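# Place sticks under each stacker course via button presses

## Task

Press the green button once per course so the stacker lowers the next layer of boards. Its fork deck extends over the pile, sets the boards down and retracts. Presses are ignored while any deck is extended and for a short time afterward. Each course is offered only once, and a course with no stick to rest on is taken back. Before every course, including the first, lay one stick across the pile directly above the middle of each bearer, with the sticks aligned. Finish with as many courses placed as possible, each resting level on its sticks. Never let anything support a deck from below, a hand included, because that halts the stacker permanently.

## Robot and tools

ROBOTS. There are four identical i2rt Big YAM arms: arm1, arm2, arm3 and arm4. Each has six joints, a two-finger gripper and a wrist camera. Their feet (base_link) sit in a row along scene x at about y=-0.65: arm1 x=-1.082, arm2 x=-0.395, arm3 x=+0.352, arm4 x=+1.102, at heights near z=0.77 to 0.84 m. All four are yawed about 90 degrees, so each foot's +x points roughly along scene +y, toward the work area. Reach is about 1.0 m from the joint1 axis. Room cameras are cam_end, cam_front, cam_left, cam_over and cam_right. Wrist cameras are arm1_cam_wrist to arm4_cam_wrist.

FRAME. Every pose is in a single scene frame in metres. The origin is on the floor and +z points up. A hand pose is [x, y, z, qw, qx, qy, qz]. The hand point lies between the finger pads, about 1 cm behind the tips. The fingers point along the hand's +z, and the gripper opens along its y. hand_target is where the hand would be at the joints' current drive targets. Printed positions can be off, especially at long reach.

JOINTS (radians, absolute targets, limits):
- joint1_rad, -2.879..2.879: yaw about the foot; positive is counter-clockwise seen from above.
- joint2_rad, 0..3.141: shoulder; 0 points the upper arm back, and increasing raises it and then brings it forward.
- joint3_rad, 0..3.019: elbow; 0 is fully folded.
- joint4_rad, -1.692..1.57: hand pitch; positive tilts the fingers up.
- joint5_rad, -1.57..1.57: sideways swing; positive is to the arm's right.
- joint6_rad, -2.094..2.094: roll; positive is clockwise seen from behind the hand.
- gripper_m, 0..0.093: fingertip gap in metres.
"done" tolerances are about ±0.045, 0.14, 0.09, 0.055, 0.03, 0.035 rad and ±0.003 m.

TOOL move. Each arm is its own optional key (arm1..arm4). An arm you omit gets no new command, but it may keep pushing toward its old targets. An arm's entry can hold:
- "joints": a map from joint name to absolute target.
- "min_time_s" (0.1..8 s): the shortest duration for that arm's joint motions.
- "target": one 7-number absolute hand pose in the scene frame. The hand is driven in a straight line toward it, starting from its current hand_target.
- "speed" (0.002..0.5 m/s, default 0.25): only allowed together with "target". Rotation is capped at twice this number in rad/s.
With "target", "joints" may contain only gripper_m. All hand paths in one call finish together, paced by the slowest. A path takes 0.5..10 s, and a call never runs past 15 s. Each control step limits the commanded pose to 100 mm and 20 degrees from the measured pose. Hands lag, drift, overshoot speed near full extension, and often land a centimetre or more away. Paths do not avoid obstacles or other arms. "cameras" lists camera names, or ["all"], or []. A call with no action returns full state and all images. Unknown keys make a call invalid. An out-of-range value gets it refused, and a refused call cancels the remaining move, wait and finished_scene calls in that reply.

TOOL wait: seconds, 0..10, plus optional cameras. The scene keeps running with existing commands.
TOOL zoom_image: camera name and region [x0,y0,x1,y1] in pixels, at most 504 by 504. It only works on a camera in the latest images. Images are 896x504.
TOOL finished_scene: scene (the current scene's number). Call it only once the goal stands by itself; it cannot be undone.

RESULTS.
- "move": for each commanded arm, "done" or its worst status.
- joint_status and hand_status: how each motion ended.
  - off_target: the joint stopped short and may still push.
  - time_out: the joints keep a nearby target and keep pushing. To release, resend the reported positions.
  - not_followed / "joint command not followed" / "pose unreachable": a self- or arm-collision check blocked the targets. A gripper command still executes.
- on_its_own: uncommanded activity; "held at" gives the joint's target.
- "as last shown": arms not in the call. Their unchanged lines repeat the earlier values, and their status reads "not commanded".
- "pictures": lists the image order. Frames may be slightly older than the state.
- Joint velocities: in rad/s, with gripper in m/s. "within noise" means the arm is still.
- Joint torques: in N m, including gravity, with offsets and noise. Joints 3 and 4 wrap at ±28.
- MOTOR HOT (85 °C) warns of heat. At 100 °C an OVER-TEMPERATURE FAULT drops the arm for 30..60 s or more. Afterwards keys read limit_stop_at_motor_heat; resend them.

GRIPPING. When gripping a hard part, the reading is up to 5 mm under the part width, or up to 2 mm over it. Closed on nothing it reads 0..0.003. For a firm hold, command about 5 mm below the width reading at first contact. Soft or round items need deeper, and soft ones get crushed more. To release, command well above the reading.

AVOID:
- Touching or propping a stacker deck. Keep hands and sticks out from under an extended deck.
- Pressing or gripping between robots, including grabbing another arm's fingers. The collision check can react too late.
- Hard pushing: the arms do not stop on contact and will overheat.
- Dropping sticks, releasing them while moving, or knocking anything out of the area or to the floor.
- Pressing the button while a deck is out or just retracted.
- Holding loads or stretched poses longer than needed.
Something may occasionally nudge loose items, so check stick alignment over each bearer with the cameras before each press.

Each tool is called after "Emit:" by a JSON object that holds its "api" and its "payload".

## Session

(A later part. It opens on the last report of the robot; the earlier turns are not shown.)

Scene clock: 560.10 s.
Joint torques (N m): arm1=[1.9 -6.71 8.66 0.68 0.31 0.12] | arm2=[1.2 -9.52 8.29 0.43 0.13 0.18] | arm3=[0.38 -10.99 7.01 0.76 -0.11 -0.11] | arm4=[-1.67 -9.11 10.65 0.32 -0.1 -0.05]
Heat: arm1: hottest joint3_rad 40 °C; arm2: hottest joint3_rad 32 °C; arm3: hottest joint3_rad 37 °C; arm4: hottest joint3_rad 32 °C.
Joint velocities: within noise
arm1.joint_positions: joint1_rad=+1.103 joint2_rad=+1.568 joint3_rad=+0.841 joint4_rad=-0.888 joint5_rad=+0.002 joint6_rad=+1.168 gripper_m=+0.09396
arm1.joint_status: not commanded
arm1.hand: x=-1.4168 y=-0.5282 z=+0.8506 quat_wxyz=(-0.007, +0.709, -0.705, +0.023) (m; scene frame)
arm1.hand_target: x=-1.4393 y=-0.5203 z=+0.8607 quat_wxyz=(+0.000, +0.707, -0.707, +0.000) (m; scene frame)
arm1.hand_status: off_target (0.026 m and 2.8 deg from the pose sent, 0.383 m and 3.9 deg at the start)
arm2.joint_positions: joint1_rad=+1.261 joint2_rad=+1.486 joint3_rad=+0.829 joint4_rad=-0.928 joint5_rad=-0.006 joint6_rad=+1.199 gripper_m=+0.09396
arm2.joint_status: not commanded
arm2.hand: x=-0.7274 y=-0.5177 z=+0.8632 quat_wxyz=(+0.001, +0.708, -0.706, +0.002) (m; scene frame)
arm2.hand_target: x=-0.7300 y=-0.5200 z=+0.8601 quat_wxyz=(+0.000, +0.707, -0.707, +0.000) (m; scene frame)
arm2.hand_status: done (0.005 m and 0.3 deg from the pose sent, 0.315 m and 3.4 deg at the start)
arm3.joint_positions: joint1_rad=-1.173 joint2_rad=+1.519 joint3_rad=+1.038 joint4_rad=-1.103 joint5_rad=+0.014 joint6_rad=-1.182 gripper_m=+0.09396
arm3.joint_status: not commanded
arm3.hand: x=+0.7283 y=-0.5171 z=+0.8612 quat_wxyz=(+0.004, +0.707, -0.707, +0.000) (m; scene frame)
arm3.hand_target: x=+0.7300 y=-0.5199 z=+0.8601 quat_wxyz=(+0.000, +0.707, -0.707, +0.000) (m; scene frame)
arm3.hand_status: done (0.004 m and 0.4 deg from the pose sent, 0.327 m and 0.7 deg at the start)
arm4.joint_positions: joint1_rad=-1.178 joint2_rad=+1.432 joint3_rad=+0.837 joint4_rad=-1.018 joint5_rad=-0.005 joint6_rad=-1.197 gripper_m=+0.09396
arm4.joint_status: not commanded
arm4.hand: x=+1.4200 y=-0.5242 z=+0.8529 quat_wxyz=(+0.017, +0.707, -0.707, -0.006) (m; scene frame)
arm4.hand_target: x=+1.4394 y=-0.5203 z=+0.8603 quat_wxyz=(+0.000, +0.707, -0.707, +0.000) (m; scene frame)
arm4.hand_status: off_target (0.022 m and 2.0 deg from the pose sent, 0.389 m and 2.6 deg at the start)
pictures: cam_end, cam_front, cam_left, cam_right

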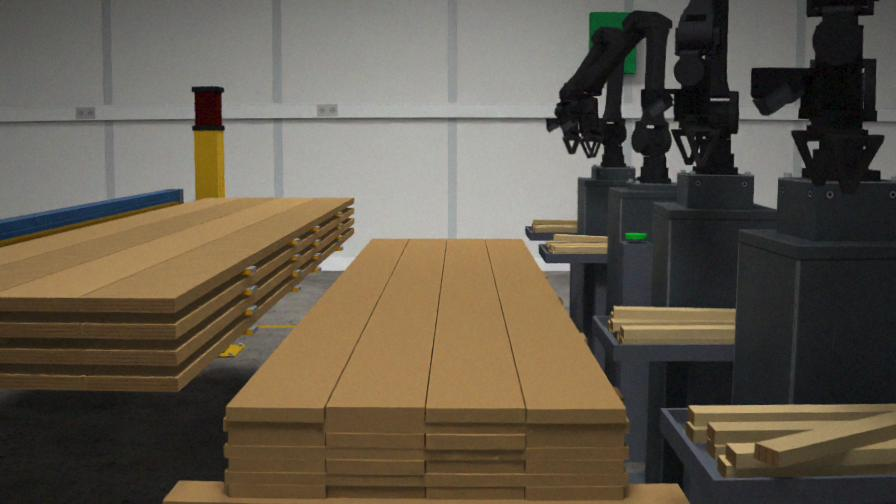

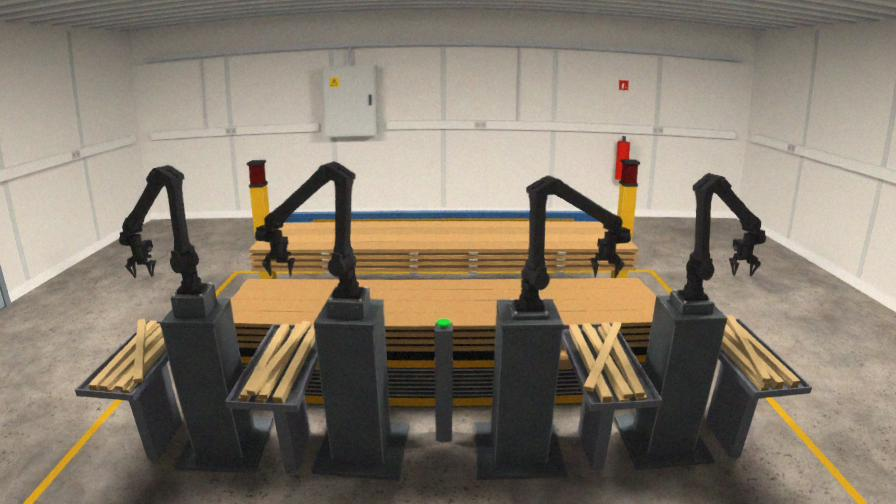

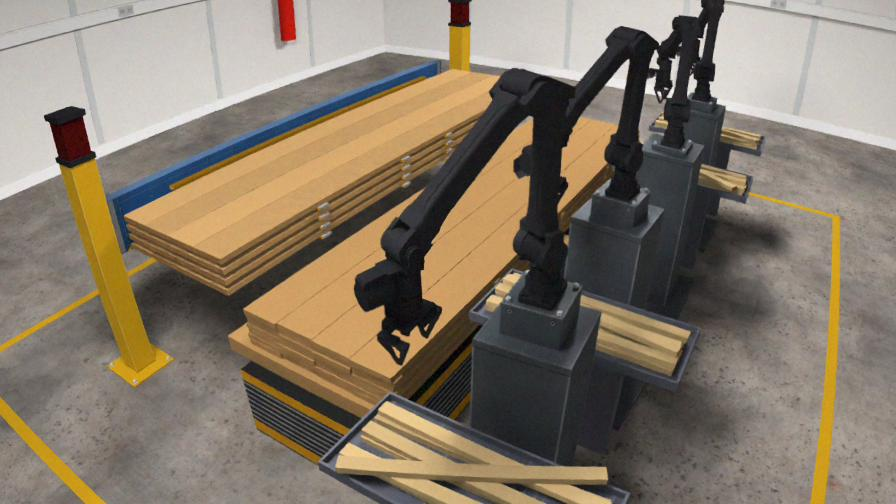

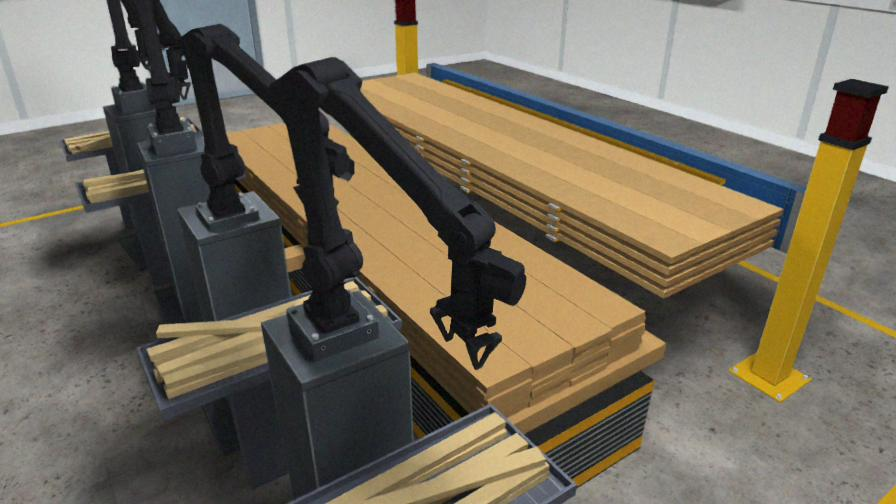

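Emit:
{"api": "move", "payload": {"arm1": {"target": [-1.42, -0.685, 0.64, 0, 0.8571, -0.5151, 0]}, "arm2": {"target": [-0.715, -0.664, 0.64, 0, 0.6454, -0.7638, 0]}, "arm3": {"target": [0.729, -0.677, 0.64, 0, 0.506, -0.8625, 0]}, "arm4": {"target": [1.436, -0.657, 0.64, 0, 0.634, -0.7733, 0]}, "cameras": ["all"]}}

Scene clock: 671.37 s.
Joint torques (N m): arm1=[2.02 -8.18 2.48 0.8 0.31 -0.03] | arm2=[1.32 -11.16 3.18 0.35 0.13 0.18] | arm3=[0.26 -9.76 4 0.79 -0.05 0.08] | arm4=[-1.73 -11.11 4.04 0.39 -0.08 -0.06]
Heat: arm1: hottest joint3_rad 39 °C; arm2: hottest joint3_rad 29 °C; arm3: hottest joint3_rad 34 °C; arm4: hottest joint3_rad 31 °C.
move: arm1 off_target; arm2 done; arm3 done; arm4 done
Joint velocities: within noise
arm1.joint_positions: joint1_rad=+1.540 joint2_rad=+2.103 joint3_rad=+0.688 joint4_rad=-0.180 joint5_rad=+0.003 joint6_rad=+1.134 gripper_m=+0.09396
arm1.joint_status: not commanded
arm1.hand: x=-1.4073 y=-0.6825 z=+0.6409 quat_wxyz=(-0.006, +0.854, -0.520, +0.012) (m; scene frame)
arm1.hand_target: x=-1.4200 y=-0.6850 z=+0.6404 quat_wxyz=(+0.000, +0.857, -0.515, +0.000) (m; scene frame)
arm1.hand_status: off_target (0.013 m and 1.6 deg from the pose sent, 0.263 m and 27.7 deg at the start)
arm2.joint_positions: joint1_rad=+1.677 joint2_rad=+2.041 joint3_rad=+0.634 joint4_rad=-0.190 joint5_rad=-0.011 joint6_rad=+1.785 gripper_m=+0.09396
arm2.joint_status: not commanded
arm2.hand: x=-0.7062 y=-0.6602 z=+0.6421 quat_wxyz=(-0.005, +0.646, -0.763, +0.006) (m; scene frame)
arm2.hand_target: x=-0.7149 y=-0.6641 z=+0.6402 quat_wxyz=(+0.000, +0.645, -0.764, +0.000) (m; scene frame)
arm2.hand_status: done (0.010 m and 1.0 deg from the pose sent, 0.267 m and 9.8 deg at the start)
arm3.joint_positions: joint1_rad=-1.575 joint2_rad=+1.896 joint3_rad=+0.779 joint4_rad=-0.448 joint5_rad=+0.014 joint6_rad=-1.095 gripper_m=+0.09397
arm3.joint_status: not commanded
arm3.hand: x=+0.7277 y=-0.6729 z=+0.6475 quat_wxyz=(-0.002, +0.515, -0.857, +0.002) (m; scene frame)
arm3.hand_target: x=+0.7287 y=-0.6769 z=+0.6401 quat_wxyz=(+0.000, +0.506, -0.863, +0.000) (m; scene frame)
arm3.hand_status: done (0.009 m and 1.2 deg from the pose sent, 0.273 m and 29.2 deg at the start)
arm4.joint_positions: joint1_rad=-1.560 joint2_rad=+1.946 joint3_rad=+0.658 joint4_rad=-0.303 joint5_rad=-0.003 joint6_rad=-1.383 gripper_m=+0.09396
arm4.joint_status: not commanded
arm4.hand: x=+1.4281 y=-0.6531 z=+0.6436 quat_wxyz=(+0.005, +0.635, -0.773, -0.003) (m; scene frame)
arm4.hand_target: x=+1.4359 y=-0.6570 z=+0.6402 quat_wxyz=(+0.000, +0.634, -0.773, +0.000) (m; scene frame)
arm4.hand_status: done (0.010 m and 0.7 deg from the pose sent, 0.252 m and 11.5 deg at the start)
pictures: arm1_cam_wrist, arm2_cam_wrist, arm3_cam_wrist, arm4_cam_wrist, cam_end, cam_front, cam_left, cam_over, cam_right

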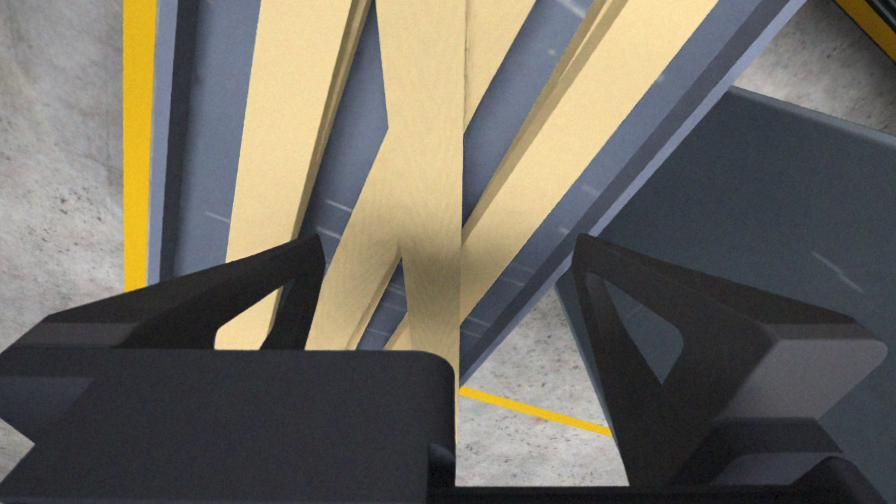

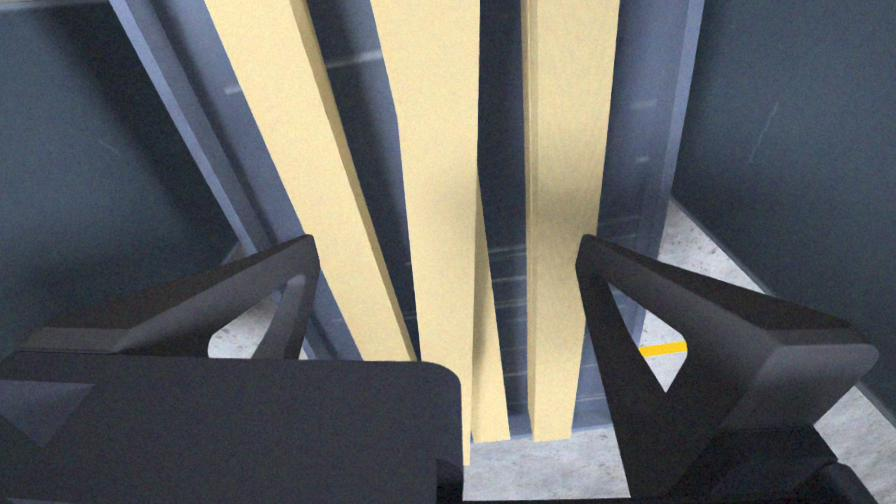

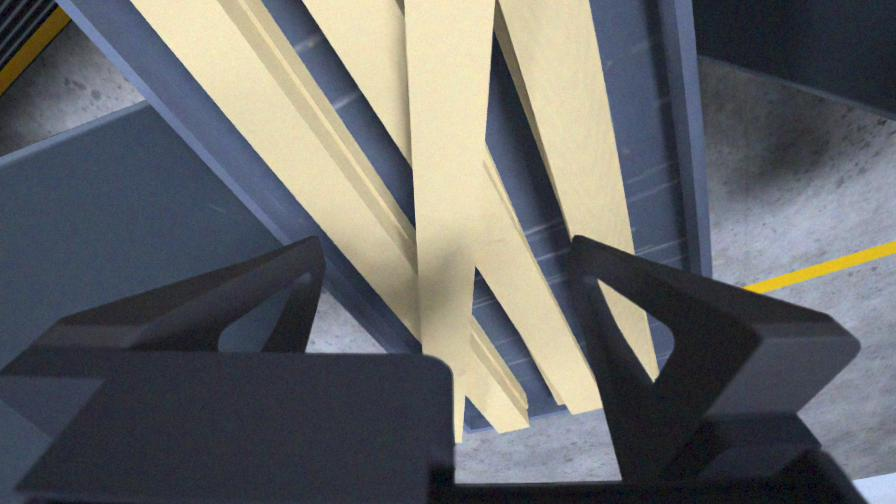

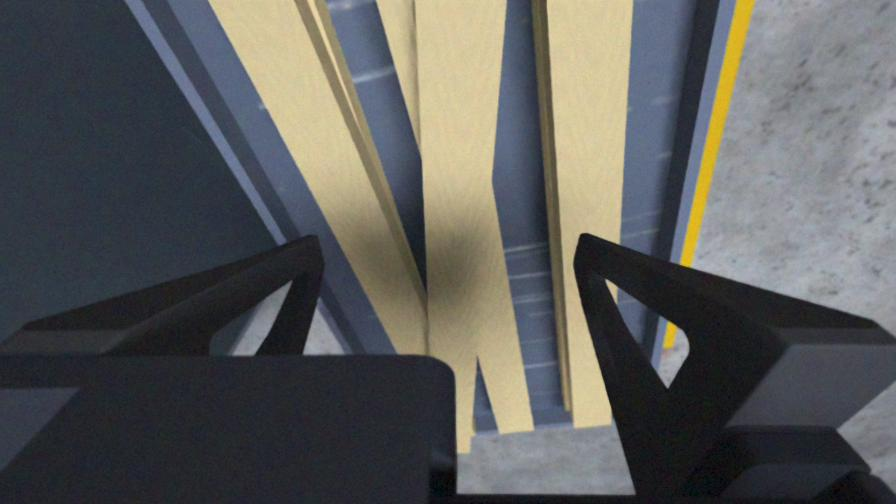

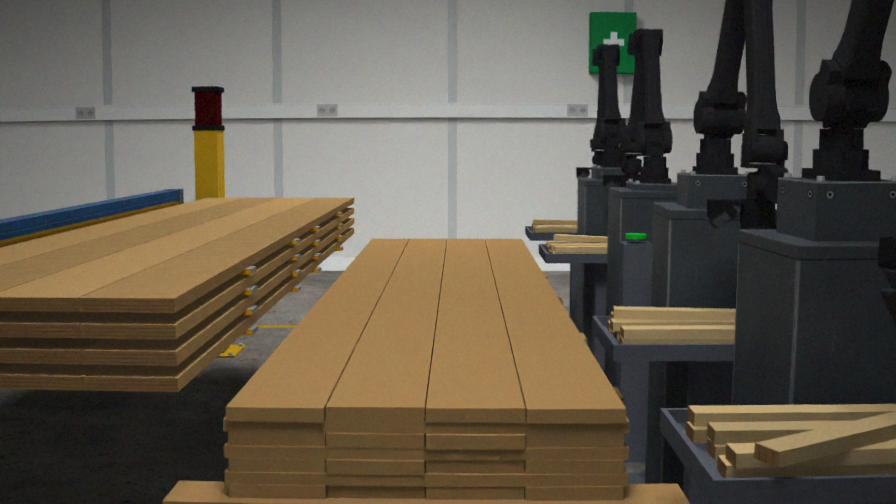

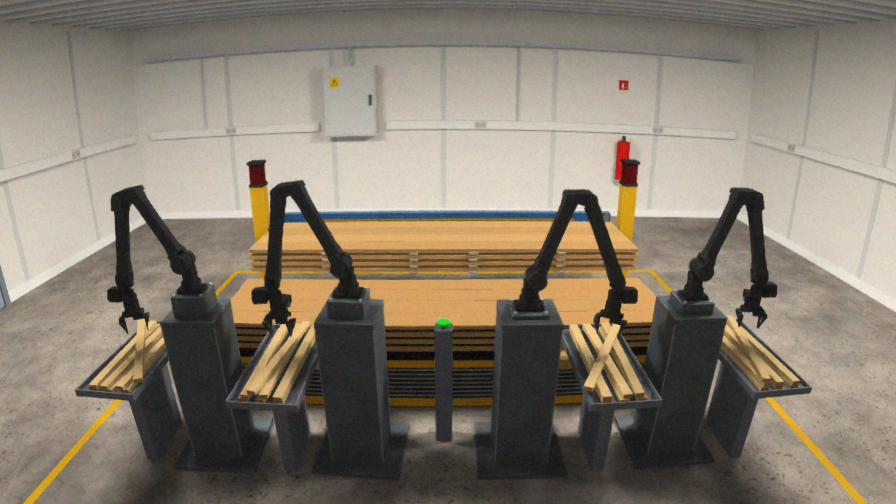

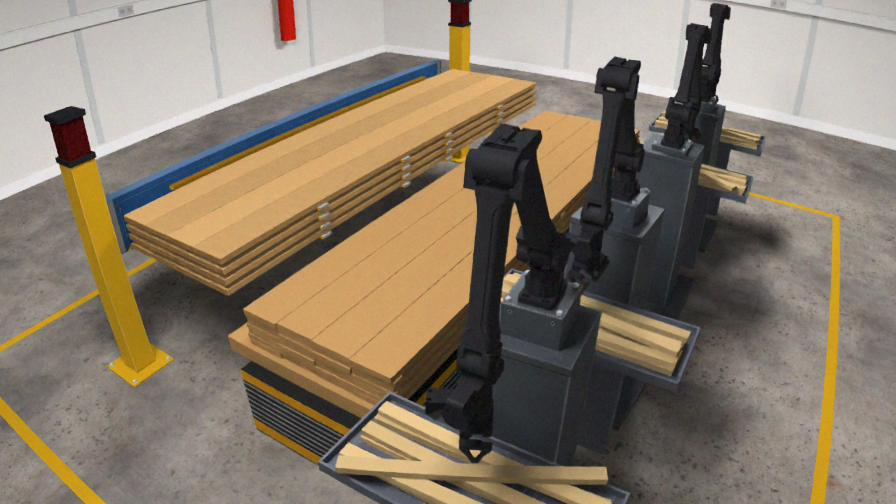

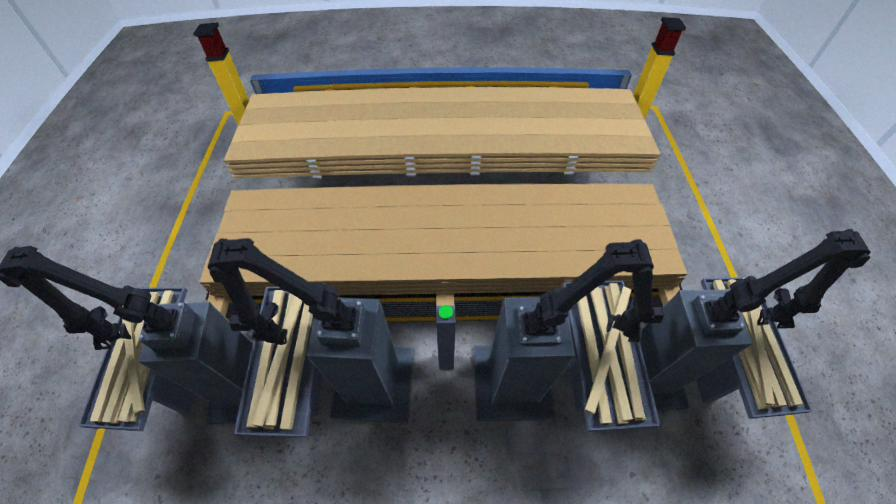

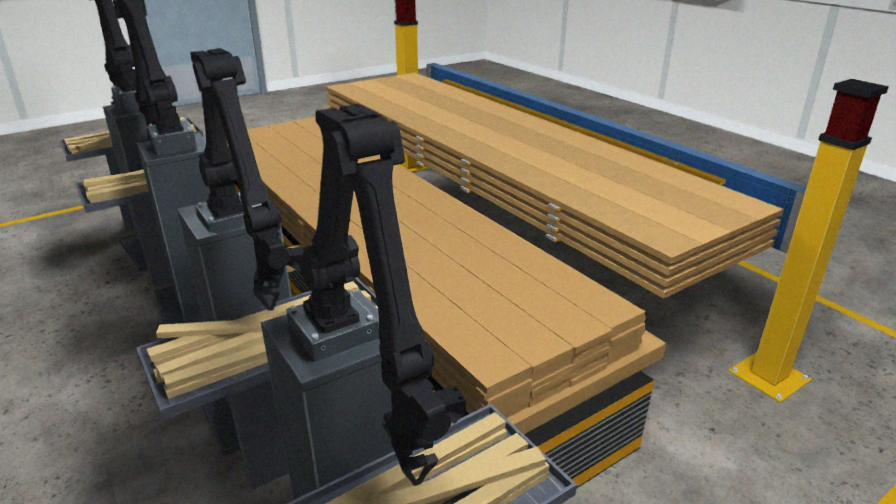

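Emit:
{"api": "zoom_image", "payload": {"camera": "arm1_cam_wrist", "region": [300, 0, 600, 380]}}

Emit:
{"api": "zoom_image", "payload": {"camera": "cam_right", "region": [340, 380, 580, 504]}}

Emit:
{"api": "zoom_image", "payload": {"camera": "cam_left", "region": [400, 360, 640, 504]}}

Emit:
{"api": "zoom_image", "payload": {"camera": "cam_front", "region": [60, 260, 320, 420]}}

Emit:
{"api": "zoom_image", "payload": {"camera": "cam_front", "region": [560, 260, 820, 420]}}

Scaled by 1.326.

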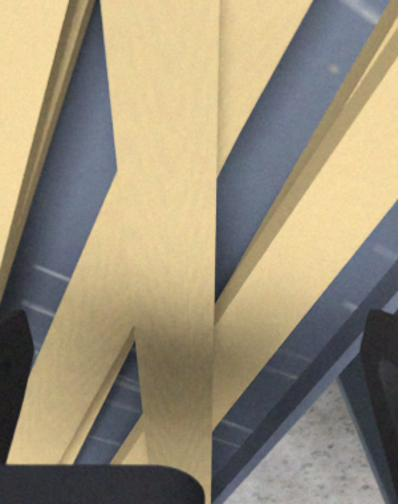

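Scaled by 2.100.

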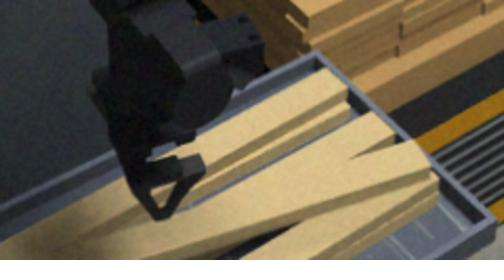

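Scaled by 2.100.

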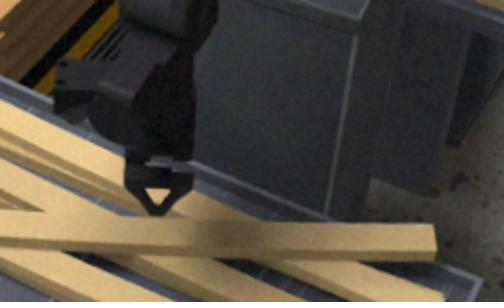

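Scaled by 1.938.

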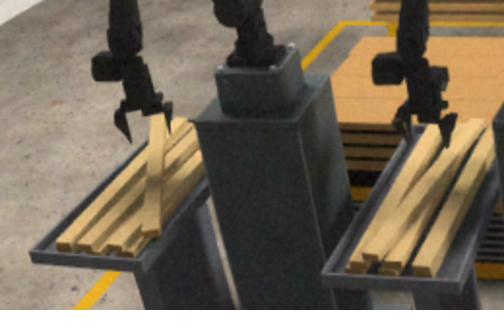

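Scaled by 1.938.

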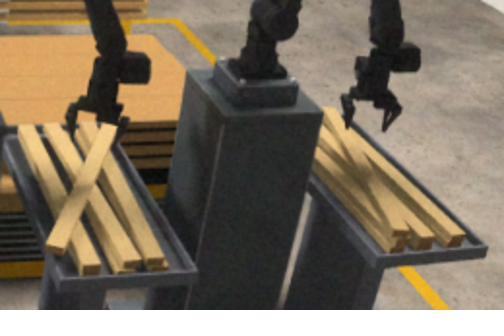

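Emit:
{"api": "move", "payload": {"arm1": {"target": [-1.430, -0.689, 0.575, 0, 0.8571, -0.5151, 0], "speed": 0.1}, "arm2": {"target": [-0.719, -0.668, 0.575, 0, 0.6454, -0.7638, 0], "speed": 0.1}, "arm3": {"target": [0.729, -0.677, 0.575, 0, 0.506, -0.8625, 0], "speed": 0.1}, "arm4": {"target": [1.4434, -0.658, 0.575, 0, 0.634, -0.7733, 0], "speed": 0.1}, "cameras": ["all"]}}

Scene clock: 747.67 s.
Joint torques (N m): arm1=[2.2 -8.82 1.33 0.79 0.3 0.06] | arm2=[1.38 -12.22 1.14 0.36 0.13 0.18] | arm3=[0.03 -10.64 3.19 0.76 -0.04 0.05] | arm4=[-1.9 -12.28 2.47 0.4 -0.08 -0.05]
Heat: arm1: hottest joint3_rad 32 °C; arm2: hottest joint2_rad 28 °C; arm3: hottest joint3_rad 31 °C; arm4: hottest joint2_rad 28 °C.
move: arm1 done; arm2 done; arm3 done; arm4 done
Joint velocities: within noise
arm1.joint_positions: joint1_rad=+1.543 joint2_rad=+2.315 joint3_rad=+0.786 joint4_rad=-0.060 joint5_rad=+0.003 joint6_rad=+1.134 gripper_m=+0.09396
arm1.joint_status: not commanded
arm1.hand: x=-1.4220 y=-0.6845 z=+0.5775 quat_wxyz=(-0.004, +0.855, -0.519, +0.009) (m; scene frame)
arm1.hand_target: x=-1.4298 y=-0.6891 z=+0.5751 quat_wxyz=(+0.000, +0.857, -0.515, +0.000) (m; scene frame)
arm1.hand_status: done (0.010 m and 1.2 deg from the pose sent, 0.070 m and 1.7 deg at the start)
arm2.joint_positions: joint1_rad=+1.689 joint2_rad=+2.263 joint3_rad=+0.711 joint4_rad=-0.037 joint5_rad=-0.011 joint6_rad=+1.798 gripper_m=+0.09396
arm2.joint_status: not commanded
arm2.hand: x=-0.7154 y=-0.6642 z=+0.5785 quat_wxyz=(-0.002, +0.646, -0.764, +0.004) (m; scene frame)
arm2.hand_target: x=-0.7190 y=-0.6680 z=+0.5751 quat_wxyz=(+0.000, +0.645, -0.764, +0.000) (m; scene frame)
arm2.hand_status: done (0.006 m and 0.5 deg from the pose sent, 0.069 m and 1.0 deg at the start)
arm3.joint_positions: joint1_rad=-1.575 joint2_rad=+2.087 joint3_rad=+0.794 joint4_rad=-0.281 joint5_rad=+0.014 joint6_rad=-1.095 gripper_m=+0.09397
arm3.joint_status: not commanded
arm3.hand: x=+0.7240 y=-0.6720 z=+0.5823 quat_wxyz=(+0.001, +0.515, -0.857, +0.000) (m; scene frame)
arm3.hand_target: x=+0.7288 y=-0.6770 z=+0.5752 quat_wxyz=(+0.000, +0.506, -0.863, +0.000) (m; scene frame)
arm3.hand_status: done (0.010 m and 1.2 deg from the pose sent, 0.073 m and 1.2 deg at the start)
arm4.joint_positions: joint1_rad=-1.560 joint2_rad=+2.164 joint3_rad=+0.724 joint4_rad=-0.145 joint5_rad=-0.003 joint6_rad=-1.385 gripper_m=+0.09396
arm4.joint_status: not commanded
arm4.hand: x=+1.4395 y=-0.6535 z=+0.5803 quat_wxyz=(+0.003, +0.635, -0.772, -0.001) (m; scene frame)
arm4.hand_target: x=+1.4432 y=-0.6580 z=+0.5751 quat_wxyz=(+0.000, +0.634, -0.773, +0.000) (m; scene frame)
arm4.hand_status: done (0.008 m and 0.4 deg from the pose sent, 0.071 m and 0.7 deg at the start)
pictures: arm1_cam_wrist, arm2_cam_wrist, arm3_cam_wrist, arm4_cam_wrist, cam_end, cam_front, cam_left, cam_over, cam_right

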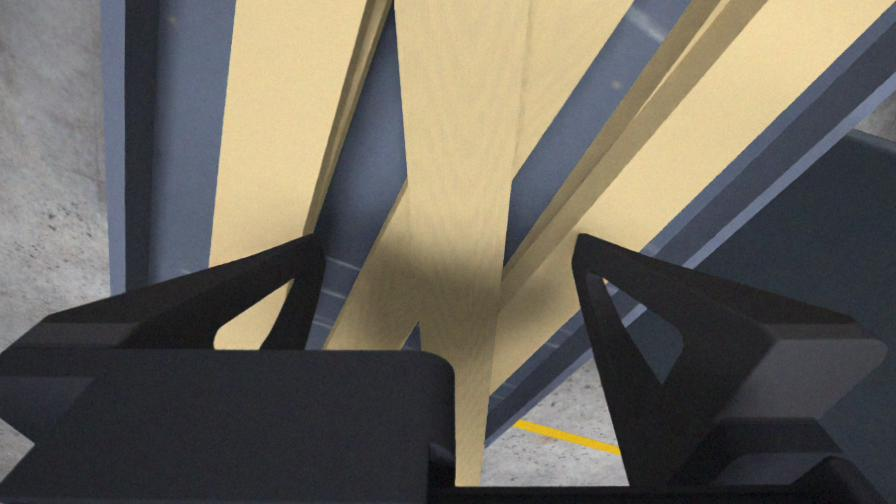

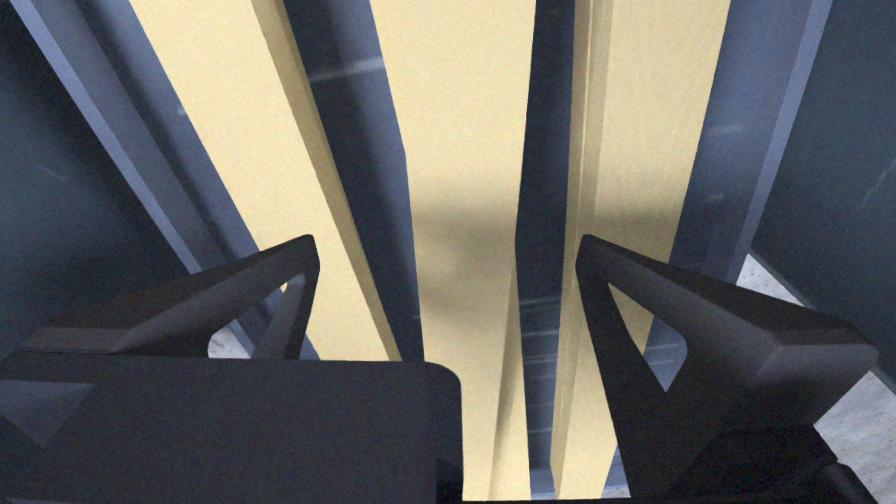

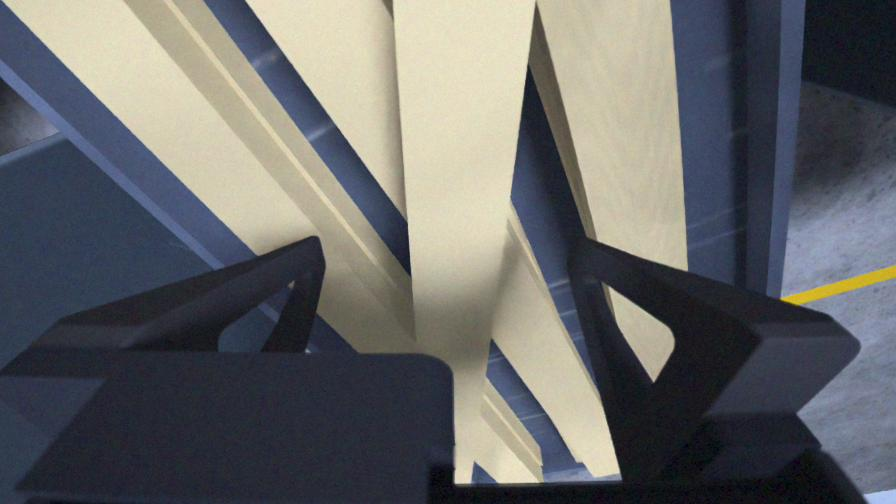

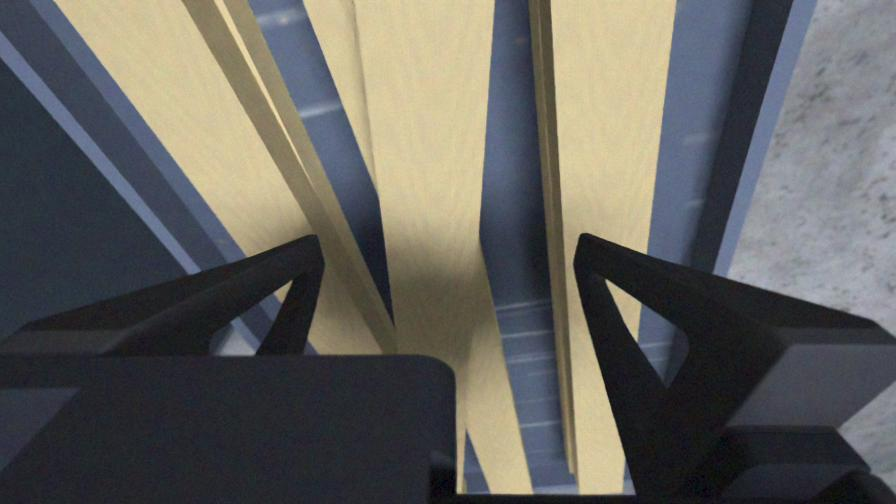

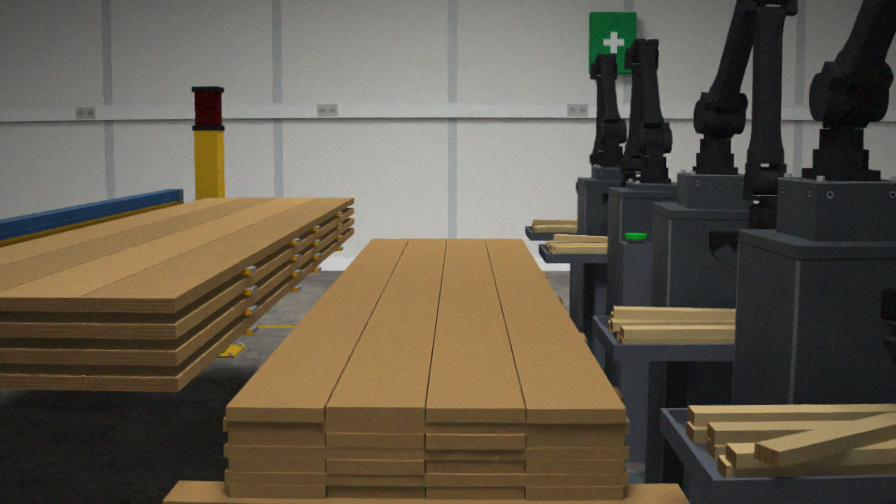

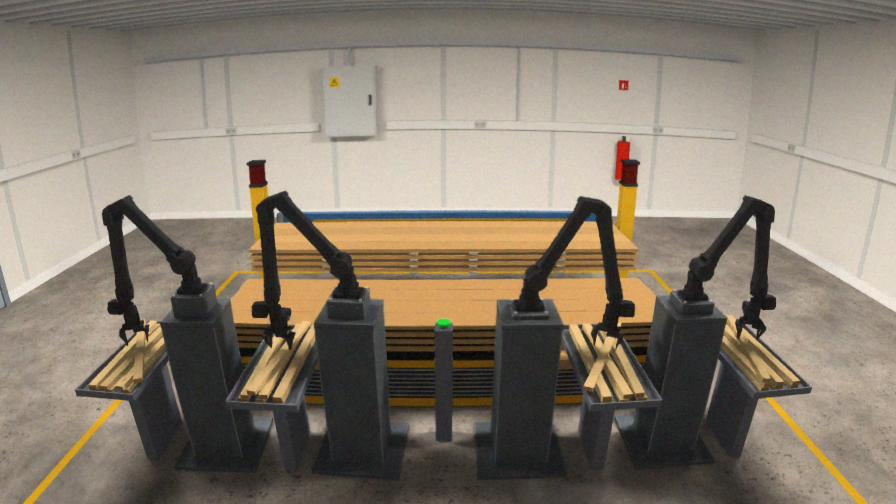

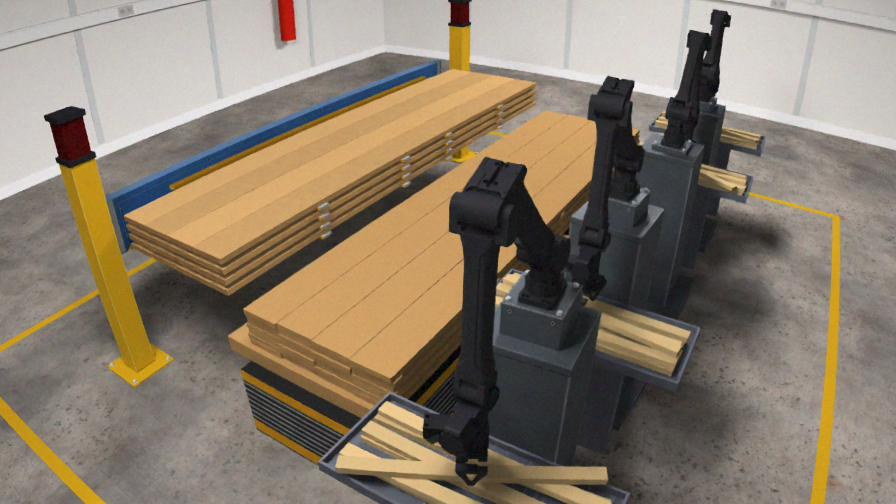

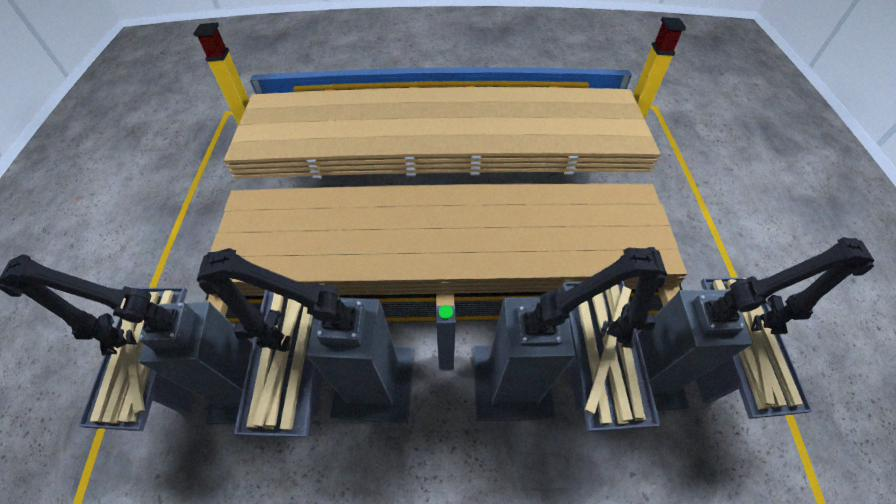

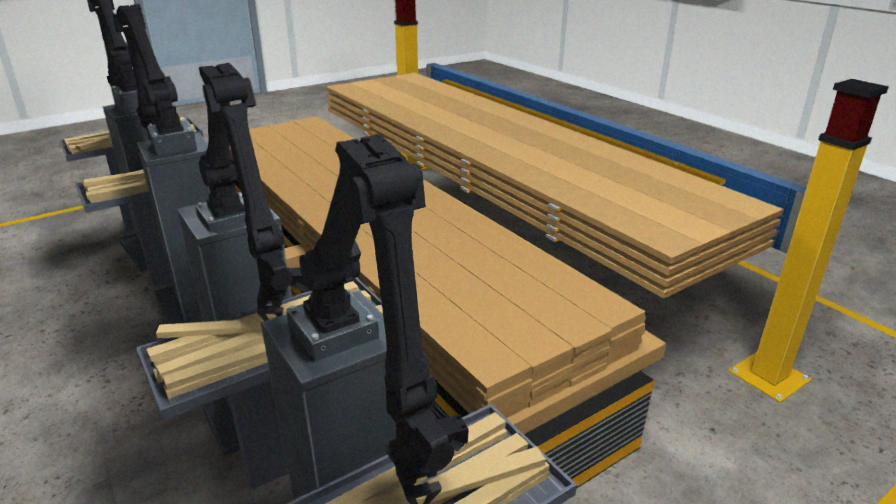

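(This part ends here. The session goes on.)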